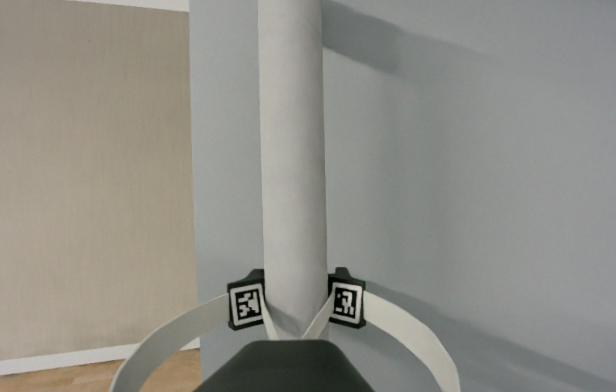

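Call:
move(blocking=false, r2={"base":{"translate_m":0.163,"strafe_m":-0.405},"joints":{"wrist_yaw_rad":1.826},"speeds":{"wrist_yaw_rad":0.09},"pace":"slow","contact_limits":{"translate_m":0.8}})

Call:
wait(seconds=7)

Call:
wait(seconds=0.3, cameras=["r1_head_camera","r1_head_left_camera","r2_head_camera","r2_wrist_camera","r2_head_left_camera","r2_head_right_camera"])

Scene clock: 235.43 s.
move: r2 moving
r1: as last shown
r1.lidar_m: 3.92 2.24 0.93 0.83 0.85 0.85 0.76 0.79 1.02 1.91 1.96 2.46
r1.motor_effort: lift_m=+20(20) arm_m=-4(4) wheel_0=-2(2) wheel_1=-1(2) wheel_2=+0(0)
r1.servo_current: wrist_yaw_rad=52(65) wrist_pitch_rad=39(46) wrist_roll_rad=39(59) gripper_m=39(46)
r1.wrist_depth_mm: 136 138 - - - - - / 113 139 - - - - - / 118 140 229 - - - - / 137 162 - - - - - / - - - - - - - / - - 190 - 188 - - / 788 163 759 798 778 778 778
r2.base_odometry: x=-2.139 y=-2.652 heading=-2.146
r2.turned_by_wheels: +0.000
r2.turned_by_imu: +0.001
r2.base_tilt: forward=-0.6 right=+0.0
r2.lidar_m: 0.94 0.34 0.35 2.44 2.77 3.19 0.86 0.94 2.33 1.99 2.00 1.45
r2.base_status: translate_m moving; strafe_m moving
r2.joint_positions: lift_m=+0.950 arm_m=+0.000 wrist_yaw_rad=+1.468 wrist_pitch_rad=+0.002 wrist_roll_rad=+0.000 gripper_m=+0.005
r2.joint_status: wrist_yaw_rad moving
r2.measured_speeds: translate_m=+0.019 strafe_m=-0.046 rotate_rad=-0.001 lift_m=+0.000 arm_m=+0.000 wrist_yaw_rad=+0.091 wrist_pitch_rad=+0.000 wrist_roll_rad=+0.000
r2.motor_effort: lift_m=+21(21) arm_m=-4(5) wheel_0=+17(19) wheel_1=-7(7) wheel_2=-3(4)
r2.servo_current: wrist_yaw_rad=20(65) wrist_pitch_rad=33(39) wrist_roll_rad=52(59) gripper_m=52(52)
r2.contact_limits: translate_m 0.8
r2.hand_pose: x=+0.2876 y=+0.2779 z=+1.1275 quat_wxyz=(+0.743, -0.001, +0.001, +0.670) (m; r2's base frame)
r2.wrist_depth_mm: - - 252 171 247 243 242 / - - 254 176 247 245 241 / - - 255 176 249 246 243 / - - 257 177 251 247 244 / - - 258 175 253 249 246 / - - 194 177 251 250 247 / - - 260 - 254 249 248
pictures: none

Scene clock: 240.57 s.
earlier move: r2 done
r1.base_odometry: x=+0.000 y=+0.000 heading=+1.200
r1.turned_by_wheels: +0.000
r1.turned_by_imu: +0.000
r1.base_tilt: forward=-1.6 right=+1.3
r1.lidar_m: 3.91 2.25 0.92 0.82 0.84 0.84 0.75 0.77 1.00 1.91 1.95 2.43
r1.base_status: not commanded
r1.joint_positions: lift_m=+0.127 arm_m=+0.000 wrist_yaw_rad=+3.089 wrist_pitch_rad=+0.002 wrist_roll_rad=+0.000 gripper_m=+0.056
r1.joint_status: not commanded
r1.measured_speeds: all 0
r1.motor_effort: lift_m=+20(20) arm_m=-4(4) wheel_0=-2(3) wheel_1=-1(2) wheel_2=+0(0)
r1.servo_current: wrist_yaw_rad=52(72) wrist_pitch_rad=39(52) wrist_roll_rad=46(72) gripper_m=39(52)
r1.hand_pose: x=-0.1125 y=+0.1024 z=+0.3046 quat_wxyz=(+0.026, -0.001, +0.000, +1.000) (m; r1's base frame)
r1.wrist_depth_mm: 136 139 - - - - - / 114 139 - - - - - / 118 139 229 - - - - / 137 162 - - - - - / - - - - - - - / - - 190 - 187 - - / 788 163 750 798 809 778 778
r2.base_odometry: x=-2.555 y=-2.571 heading=-2.146
r2.turned_by_wheels: +0.000
r2.turned_by_imu: +0.009
r2.base_tilt: forward=-0.7 right=+0.1
r2.lidar_m: 1.18 0.56 0.29 0.33 3.19 1.06 1.04 3.19 1.82 1.58 1.56 1.39
r2.base_status: done
r2.joint_positions: lift_m=+0.950 arm_m=+0.000 wrist_yaw_rad=+1.833 wrist_pitch_rad=+0.002 wrist_roll_rad=+0.000 gripper_m=+0.005
r2.joint_status: all done
r2.measured_speeds: all 0
r2.motor_effort: lift_m=+21(21) arm_m=+4(5) wheel_0=+11(26) wheel_1=-1(9) wheel_2=-5(8)
r2.servo_current: wrist_yaw_rad=39(124) wrist_pitch_rad=46(46) wrist_roll_rad=59(65) gripper_m=52(59)
r2.contact_limits: translate_m 0.8
r2.hand_pose: x=+0.1806 y=+0.3012 z=+1.1275 quat_wxyz=(+0.609, -0.001, +0.000, +0.793) (m; r2's base frame)
r2.wrist_depth_mm: - - 252 172 248 244 - / - - 253 249 249 246 244 / - - 254 173 250 247 244 / - - 254 174 251 249 246 / - - 257 174 251 249 249 / - - 192 177 186 250 249 / - - 258 - 254 252 251
wait: 5.13 of 7 s (r2 has come to rest)
pictures: none

Scene clock: 240.87 s.
r1.base_odometry: x=+0.000 y=+0.000 heading=+1.200
r1.turned_by_wheels: +0.000
r1.turned_by_imu: +0.000
r1.base_tilt: forward=-1.6 right=+1.3
r1.lidar_m: 3.92 2.26 0.94 0.82 0.86 0.82 0.76 0.80 0.99 1.92 1.95 2.45
r1.base_status: not commanded
r1.joint_positions: lift_m=+0.127 arm_m=+0.000 wrist_yaw_rad=+3.089 wrist_pitch_rad=+0.002 wrist_roll_rad=+0.000 gripper_m=+0.056
r1.joint_status: not commanded
r1.measured_speeds: all 0
r1.motor_effort: lift_m=+20(20) arm_m=-4(4) wheel_0=-2(3) wheel_1=-1(2) wheel_2=+0(0)
r1.servo_current: wrist_yaw_rad=39(72) wrist_pitch_rad=46(52) wrist_roll_rad=39(72) gripper_m=46(52)
r1.hand_pose: x=-0.1125 y=+0.1024 z=+0.3046 quat_wxyz=(+0.026, -0.001, +0.000, +1.000) (m; r1's base frame)
r1.wrist_depth_mm: 136 139 - - - - - / 113 139 - - - - - / 118 139 229 - - - - / 137 162 - - - - - / - - - - - - - / - - 190 - 186 - - / 788 163 759 809 788 778 768
r2.base_odometry: x=-2.555 y=-2.571 heading=-2.146
r2.turned_by_wheels: +0.000
r2.turned_by_imu: +0.000
r2.base_tilt: forward=-0.7 right=+0.0
r2.lidar_m: 1.17 0.54 0.30 0.33 3.16 1.06 1.05 3.23 1.85 1.58 1.55 1.39
r2.base_status: done
r2.joint_positions: lift_m=+0.950 arm_m=+0.000 wrist_yaw_rad=+1.833 wrist_pitch_rad=+0.002 wrist_roll_rad=+0.000 gripper_m=+0.005
r2.joint_status: all done
r2.measured_speeds: all 0
r2.motor_effort: lift_m=+20(21) arm_m=+4(5) wheel_0=+11(26) wheel_1=-1(9) wheel_2=-5(8)
r2.servo_current: wrist_yaw_rad=46(124) wrist_pitch_rad=39(46) wrist_roll_rad=52(65) gripper_m=52(59)
r2.contact_limits: translate_m 0.8
r2.hand_pose: x=+0.1806 y=+0.3012 z=+1.1275 quat_wxyz=(+0.609, -0.001, +0.000, +0.793) (m; r2's base frame)
r2.wrist_depth_mm: - - 251 172 247 244 - / - - 254 248 249 246 244 / - - 254 173 250 247 244 / - - 255 174 252 248 247 / - - 256 174 251 250 247 / - - 192 177 185 251 250 / - - 259 - 254 252 251
wait: 0.30 s; at rest by 0.27 s
pictures: r1_head_camera, r1_head_left_camera, r2_head_camera, r2_head_left_camera, r2_head_right_camera, r2_wrist_camera
Images, in order (width x height): r1_head_camera 420x560, r1_head_left_camera 420x672, r2_head_camera 420x560, r2_head_left_camera 420x672, r2_head_right_camera 420x672, r2_wrist_camera 616x392.

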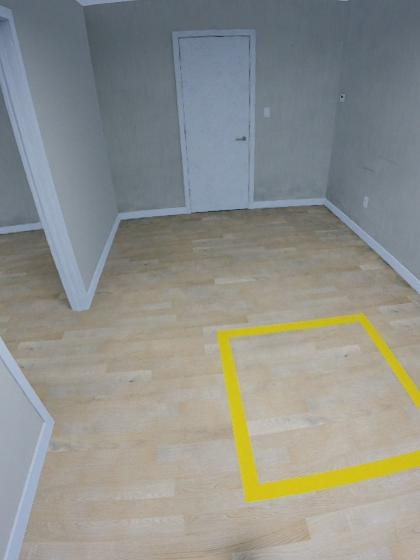

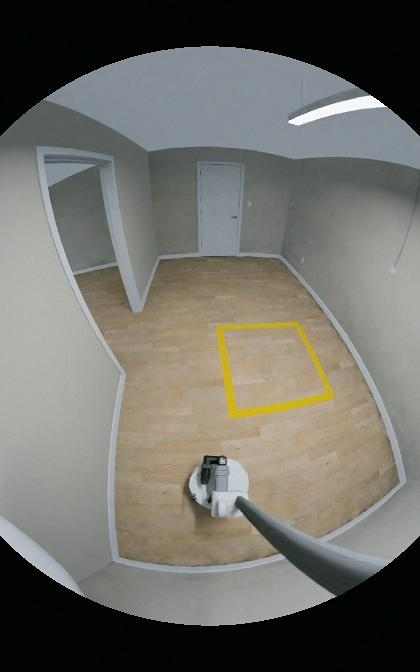

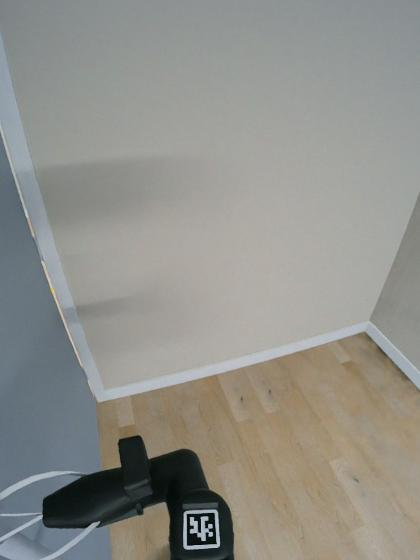

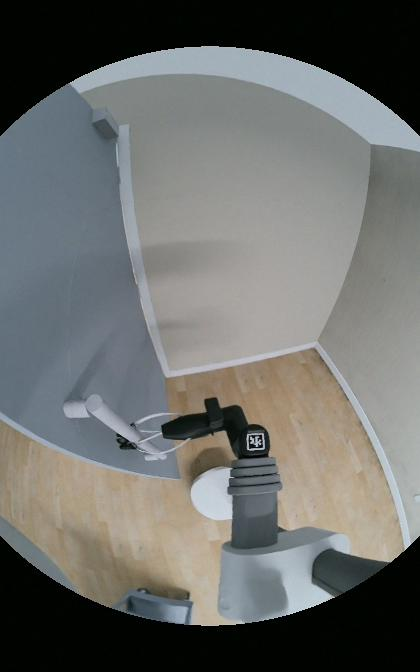

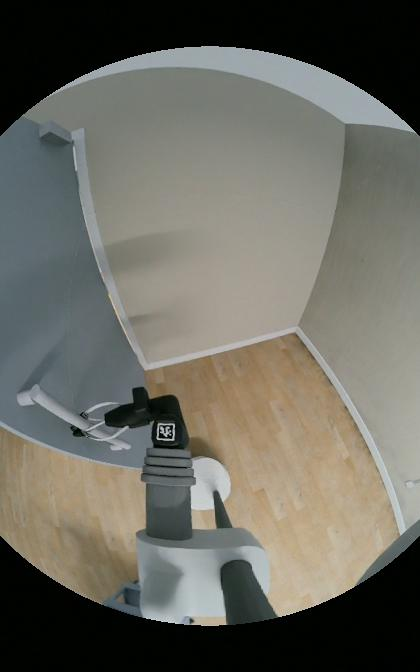

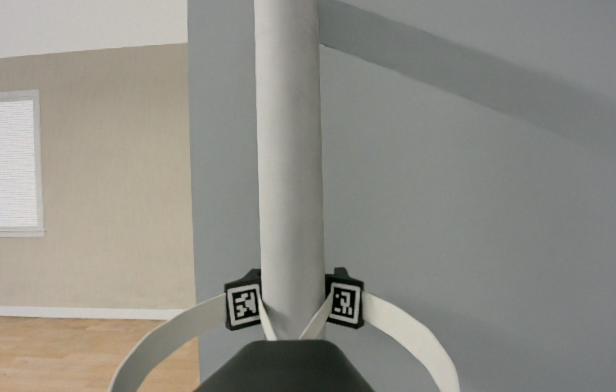

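Call:
move(blocking=false, r1={"base":{"translate_m":1.1},"joints":{"lift_m":0.45},"pace":"fast"})

Call:
wait(seconds=6)

Call:
move(blocking=false, r1={"base":{"rotate_rad":1.57}})

Call:
wait(seconds=4)

Call:
wait(seconds=0.3, cameras=["r1_head_camera","r1_head_left_camera","r1_head_right_camera"])

Scene clock: 254.50 s.
move: r1 moving
r1.base_odometry: x=+0.018 y=+0.047 heading=+1.200
r1.turned_by_wheels: +0.000
r1.turned_by_imu: +0.000
r1.base_tilt: forward=-1.6 right=+1.3
r1.lidar_m: 3.88 2.23 0.93 0.83 0.87 0.89 0.82 0.84 1.06 1.91 1.95 2.46
r1.base_status: translate_m moving
r1.joint_positions: lift_m=+0.190 arm_m=+0.000 wrist_yaw_rad=+3.089 wrist_pitch_rad=+0.002 wrist_roll_rad=+0.000 gripper_m=+0.056
r1.joint_status: lift_m moving
r1.measured_speeds: translate_m=+0.196 strafe_m=+0.000 rotate_rad=+0.003 lift_m=+0.244 arm_m=+0.000 wrist_yaw_rad=+0.000 wrist_pitch_rad=+0.000 wrist_roll_rad=+0.000
r1.motor_effort: lift_m=+26(30) arm_m=-4(4) wheel_0=+7(9) wheel_1=+7(8) wheel_2=-12(12)
r1.servo_current: wrist_yaw_rad=46(72) wrist_pitch_rad=39(46) wrist_roll_rad=39(65) gripper_m=46(46)
r1.hand_pose: x=-0.1125 y=+0.1024 z=+0.3674 quat_wxyz=(+0.026, -0.001, +0.000, +1.000) (m; r1's base frame)
r1.wrist_depth_mm: - 137 - - - - - / - 138 - - - - - / 110 138 206 - - - - / 125 139 238 - - - - / - - - - - - - / - - 190 - 187 - - / - 152 809 142 854 891 878
r2: as last shown
r2.lidar_m: 1.19 0.56 0.28 0.35 3.17 1.09 1.04 3.23 1.86 1.58 1.55 1.40
r2.motor_effort: lift_m=+21(21) arm_m=+4(4) wheel_0=+11(11) wheel_1=-1(1) wheel_2=-5(6)
r2.servo_current: wrist_yaw_rad=39(65) wrist_pitch_rad=39(46) wrist_roll_rad=46(65) gripper_m=52(52)
r2.contact_limits: translate_m 0.8
r2.wrist_depth_mm: - - 252 173 246 244 - / - - 252 249 249 246 244 / - - 254 174 249 247 245 / - - 256 174 250 248 246 / - - 256 174 252 250 247 / - - 191 177 185 251 250 / - - 258 - 254 250 250
pictures: none

Scene clock: 258.13 s.
earlier move: r1 done
r1.base_odometry: x=+0.399 y=+1.025 heading=+1.200
r1.turned_by_wheels: +0.000
r1.turned_by_imu: +0.001
r1.base_tilt: forward=-1.5 right=+1.2
r1.lidar_m: 2.83 1.64 1.40 0.96 0.98 1.28 1.86 1.91 1.95 1.79 1.80 2.29
r1.base_status: done
r1.joint_positions: lift_m=+0.450 arm_m=+0.000 wrist_yaw_rad=+3.089 wrist_pitch_rad=+0.002 wrist_roll_rad=+0.000 gripper_m=+0.056
r1.joint_status: all done
r1.measured_speeds: all 0
r1.motor_effort: lift_m=+25(30) arm_m=-4(4) wheel_0=+2(10) wheel_1=+0(9) wheel_2=+2(14)
r1.servo_current: wrist_yaw_rad=39(72) wrist_pitch_rad=46(52) wrist_roll_rad=26(78) gripper_m=39(46)
r1.hand_pose: x=-0.1125 y=+0.1024 z=+0.6271 quat_wxyz=(+0.026, -0.001, +0.000, +1.000) (m; r1's base frame)
r1.wrist_depth_mm: 136 139 - - - - - / 113 140 - - - - - / 118 140 236 - - - - / 137 162 293 - - - - / - - - - - - - / - - 191 - 187 - - / 1576 1397 1464 153 1576 - -
r2.base_odometry: x=-2.555 y=-2.571 heading=-2.146
r2.turned_by_wheels: +0.000
r2.turned_by_imu: +0.001
r2.base_tilt: forward=-0.7 right=+0.0
r2.lidar_m: 1.18 0.55 0.31 0.32 3.18 1.07 1.05 3.21 1.83 1.58 1.57 1.37
r2.base_status: not commanded
r2.joint_positions: lift_m=+0.950 arm_m=+0.000 wrist_yaw_rad=+1.833 wrist_pitch_rad=+0.002 wrist_roll_rad=+0.000 gripper_m=+0.005
r2.joint_status: not commanded
r2.measured_speeds: all 0
r2.motor_effort: lift_m=+20(21) arm_m=+4(4) wheel_0=+11(12) wheel_1=-1(1) wheel_2=-5(6)
r2.servo_current: wrist_yaw_rad=52(72) wrist_pitch_rad=39(46) wrist_roll_rad=39(65) gripper_m=46(59)
r2.contact_limits: translate_m 0.8
r2.hand_pose: x=+0.1806 y=+0.3012 z=+1.1275 quat_wxyz=(+0.609, -0.001, +0.000, +0.793) (m; r2's base frame)
r2.wrist_depth_mm: - - 251 172 247 245 - / - - 253 249 248 246 244 / - - 254 173 251 248 245 / - - 256 174 250 248 248 / - - 256 175 252 250 249 / - - 192 177 185 251 250 / - - 258 - 253 253 251
wait: 3.63 of 6 s (r1 has come to rest)
pictures: none

Scene clock: 258.63 s.
move: r1 moving
r1.base_odometry: x=+0.399 y=+1.025 heading=+1.452
r1.turned_by_wheels: +0.252
r1.turned_by_imu: +0.252
r1.base_tilt: forward=-1.6 right=+1.3
r1.lidar_m: 2.70 1.40 3.20 0.97 1.08 1.66 1.84 2.06 1.85 1.79 1.93 2.88
r1.base_status: rotate_rad moving
r1.joint_positions: lift_m=+0.450 arm_m=+0.000 wrist_yaw_rad=+3.089 wrist_pitch_rad=+0.002 wrist_roll_rad=+0.000 gripper_m=+0.056
r1.joint_status: not commanded
r1.measured_speeds: translate_m=-0.001 strafe_m=-0.002 rotate_rad=+0.981 lift_m=+0.000 arm_m=+0.000 wrist_yaw_rad=+0.000 wrist_pitch_rad=+0.000 wrist_roll_rad=+0.000
r1.motor_effort: lift_m=+25(25) arm_m=-4(4) wheel_0=-7(8) wheel_1=-7(7) wheel_2=-6(7)
r1.servo_current: wrist_yaw_rad=39(65) wrist_pitch_rad=39(46) wrist_roll_rad=46(59) gripper_m=39(46)
r1.hand_pose: x=-0.1125 y=+0.1024 z=+0.6271 quat_wxyz=(+0.026, -0.001, +0.000, +1.000) (m; r1's base frame)
r1.wrist_depth_mm: 136 138 - - - - - / 113 139 - - - - - / 117 139 230 - - - - / 137 162 - - - - - / - - - - - - - / - - 193 - 187 - - / 1576 1397 1430 153 1464 1366 1336
r2: as last shown
r2.turned_by_imu: +0.000
r2.base_tilt: forward=-0.7 right=+0.1
r2.lidar_m: 1.18 0.54 0.29 0.32 3.18 1.07 1.05 3.24 1.86 1.55 1.59 1.37
r2.motor_effort: lift_m=+20(21) arm_m=+4(4) wheel_0=+11(11) wheel_1=-1(1) wheel_2=-6(6)
r2.servo_current: wrist_yaw_rad=52(65) wrist_pitch_rad=39(46) wrist_roll_rad=39(59) gripper_m=46(52)
r2.contact_limits: translate_m 0.8
r2.wrist_depth_mm: - - 251 173 246 244 - / - - 252 248 247 246 244 / - - 254 174 250 247 245 / - - 255 174 250 248 246 / - - 256 175 252 250 247 / - - 191 177 185 251 249 / - - 259 - 255 251 251
pictures: none

Scene clock: 260.20 s.
earlier move: r1 done
r1.base_odometry: x=+0.399 y=+1.025 heading=+2.770
r1.turned_by_wheels: +1.318
r1.turned_by_imu: +1.325
r1.base_tilt: forward=-1.6 right=+1.3
r1.lidar_m: 0.96 1.00 1.27 1.86 1.90 1.96 1.79 1.84 2.27 2.82 1.65 1.40
r1.base_status: done
r1.joint_positions: lift_m=+0.450 arm_m=+0.000 wrist_yaw_rad=+3.089 wrist_pitch_rad=+0.002 wrist_roll_rad=+0.000 gripper_m=+0.056
r1.joint_status: not commanded
r1.measured_speeds: all 0
r1.motor_effort: lift_m=+25(25) arm_m=-4(4) wheel_0=-2(9) wheel_1=-2(9) wheel_2=+0(9)
r1.servo_current: wrist_yaw_rad=46(78) wrist_pitch_rad=39(52) wrist_roll_rad=46(65) gripper_m=39(52)
r1.hand_pose: x=-0.1125 y=+0.1024 z=+0.6271 quat_wxyz=(+0.026, -0.001, +0.000, +1.000) (m; r1's base frame)
r1.wrist_depth_mm: 136 138 - - - - - / 113 139 - - - - - / 117 140 229 - - - - / 137 162 - - - - - / - - - - - - - / - - 193 - 187 - - / 1464 1397 1430 153 1499 1397 1537
r2.base_odometry: x=-2.555 y=-2.571 heading=-2.146
r2.turned_by_wheels: +0.000
r2.turned_by_imu: +0.000
r2.base_tilt: forward=-0.7 right=+0.0
r2.lidar_m: 1.17 0.54 0.29 0.32 3.17 1.07 1.05 3.23 1.84 1.58 1.57 1.37
r2.base_status: not commanded
r2.joint_positions: lift_m=+0.950 arm_m=+0.000 wrist_yaw_rad=+1.833 wrist_pitch_rad=+0.002 wrist_roll_rad=+0.000 gripper_m=+0.005
r2.joint_status: not commanded
r2.measured_speeds: all 0
r2.motor_effort: lift_m=+20(21) arm_m=+3(4) wheel_0=+11(12) wheel_1=-1(1) wheel_2=-5(6)
r2.servo_current: wrist_yaw_rad=59(65) wrist_pitch_rad=46(46) wrist_roll_rad=52(59) gripper_m=46(59)
r2.contact_limits: translate_m 0.8
r2.hand_pose: x=+0.1806 y=+0.3012 z=+1.1275 quat_wxyz=(+0.609, -0.001, +0.000, +0.793) (m; r2's base frame)
r2.wrist_depth_mm: - - 251 172 247 245 - / - - 252 248 249 246 244 / - - 253 174 250 248 245 / - - 254 174 251 249 247 / - - 256 174 252 249 247 / - - 192 177 185 251 250 / - - 258 - 253 251 251
wait: 1.57 of 4 s (r1 has come to rest)
pictures: none

Scene clock: 260.50 s.
r1.base_odometry: x=+0.399 y=+1.025 heading=+2.770
r1.turned_by_wheels: +0.000
r1.turned_by_imu: +0.000
r1.base_tilt: forward=-1.6 right=+1.3
r1.lidar_m: 0.96 0.99 1.26 1.84 1.87 1.95 1.79 1.80 2.29 2.86 1.63 1.41
r1.base_status: done
r1.joint_positions: lift_m=+0.450 arm_m=+0.000 wrist_yaw_rad=+3.089 wrist_pitch_rad=+0.002 wrist_roll_rad=+0.000 gripper_m=+0.056
r1.joint_status: not commanded
r1.measured_speeds: all 0
r1.motor_effort: lift_m=+25(25) arm_m=-4(4) wheel_0=-2(9) wheel_1=-2(9) wheel_2=+0(9)
r1.servo_current: wrist_yaw_rad=39(78) wrist_pitch_rad=52(52) wrist_roll_rad=59(65) gripper_m=46(52)
r1.hand_pose: x=-0.1125 y=+0.1024 z=+0.6271 quat_wxyz=(+0.026, -0.001, +0.000, +1.000) (m; r1's base frame)
r1.wrist_depth_mm: 136 139 - - - - - / 113 139 - - - - - / 118 139 229 - - - - / 137 162 - - - - - / - - - - - - - / - - 192 - 188 - - / 1499 1397 1430 153 1499 1366 1537
r2.base_odometry: x=-2.555 y=-2.571 heading=-2.146
r2.turned_by_wheels: +0.000
r2.turned_by_imu: +0.000
r2.base_tilt: forward=-0.7 right=+0.1
r2.lidar_m: 1.19 0.57 0.30 0.36 3.17 1.07 1.03 3.21 1.86 1.56 1.58 1.37
r2.base_status: not commanded
r2.joint_positions: lift_m=+0.950 arm_m=+0.000 wrist_yaw_rad=+1.833 wrist_pitch_rad=+0.002 wrist_roll_rad=+0.000 gripper_m=+0.005
r2.joint_status: not commanded
r2.measured_speeds: all 0
r2.motor_effort: lift_m=+21(21) arm_m=+3(4) wheel_0=+11(12) wheel_1=-1(1) wheel_2=-5(6)
r2.servo_current: wrist_yaw_rad=52(65) wrist_pitch_rad=33(46) wrist_roll_rad=46(59) gripper_m=52(59)
r2.contact_limits: translate_m 0.8
r2.hand_pose: x=+0.1806 y=+0.3012 z=+1.1275 quat_wxyz=(+0.609, -0.001, +0.000, +0.793) (m; r2's base frame)
r2.wrist_depth_mm: - - 251 172 247 244 - / - - 253 249 248 245 244 / - - 253 174 250 247 245 / - - 255 174 250 249 246 / - - 256 175 252 250 247 / - - 192 177 185 251 249 / - - 259 - 254 252 251
wait: 0.30 s; at rest by 0.27 s
pictures: r1_head_camera, r1_head_left_camera, r1_head_right_camera
Images, in order (width x height): r1_head_camera 420x560, r1_head_left_camera 420x672, r1_head_right_camera 420x672.

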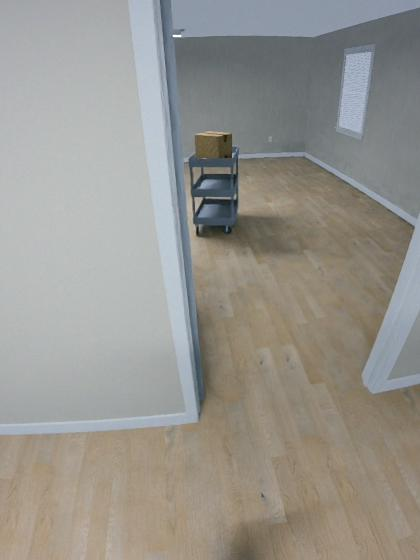

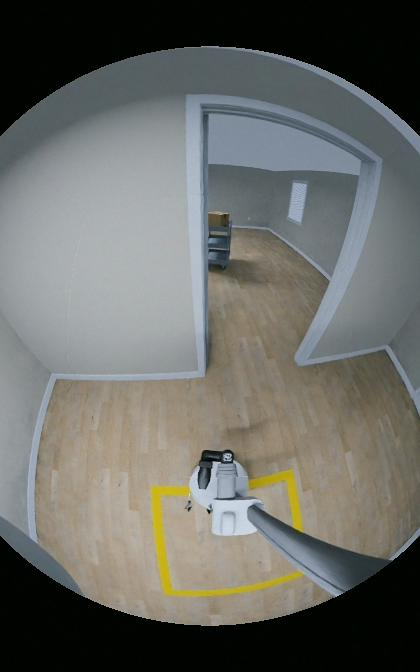

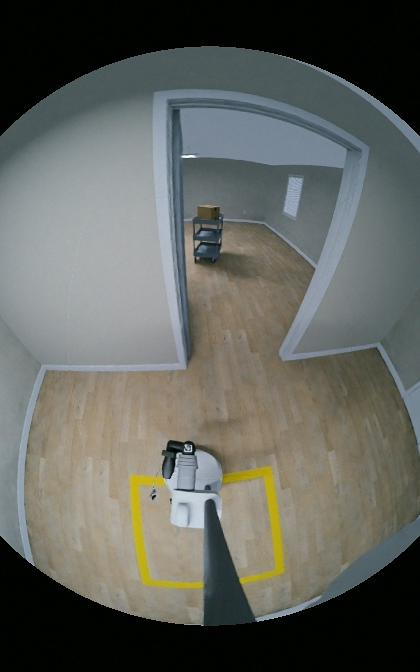

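Call:
zoom_image(camera="r1_head_camera", region=[170, 120, 260, 250])

Call:
zoom_image(camera="r1_head_left_camera", region=[100, 420, 340, 620])

Scaled by 3.877 from the camera's 420x560 image, which has a finer 600x800 frame.

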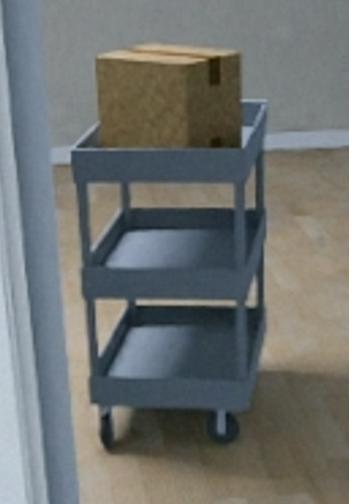

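Scaled by 2.100 from the camera's 420x672 image, which has a finer 600x960 frame.

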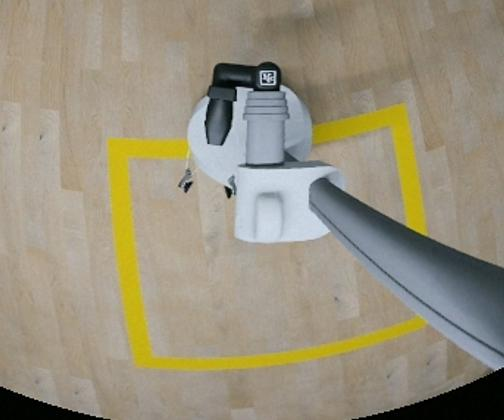

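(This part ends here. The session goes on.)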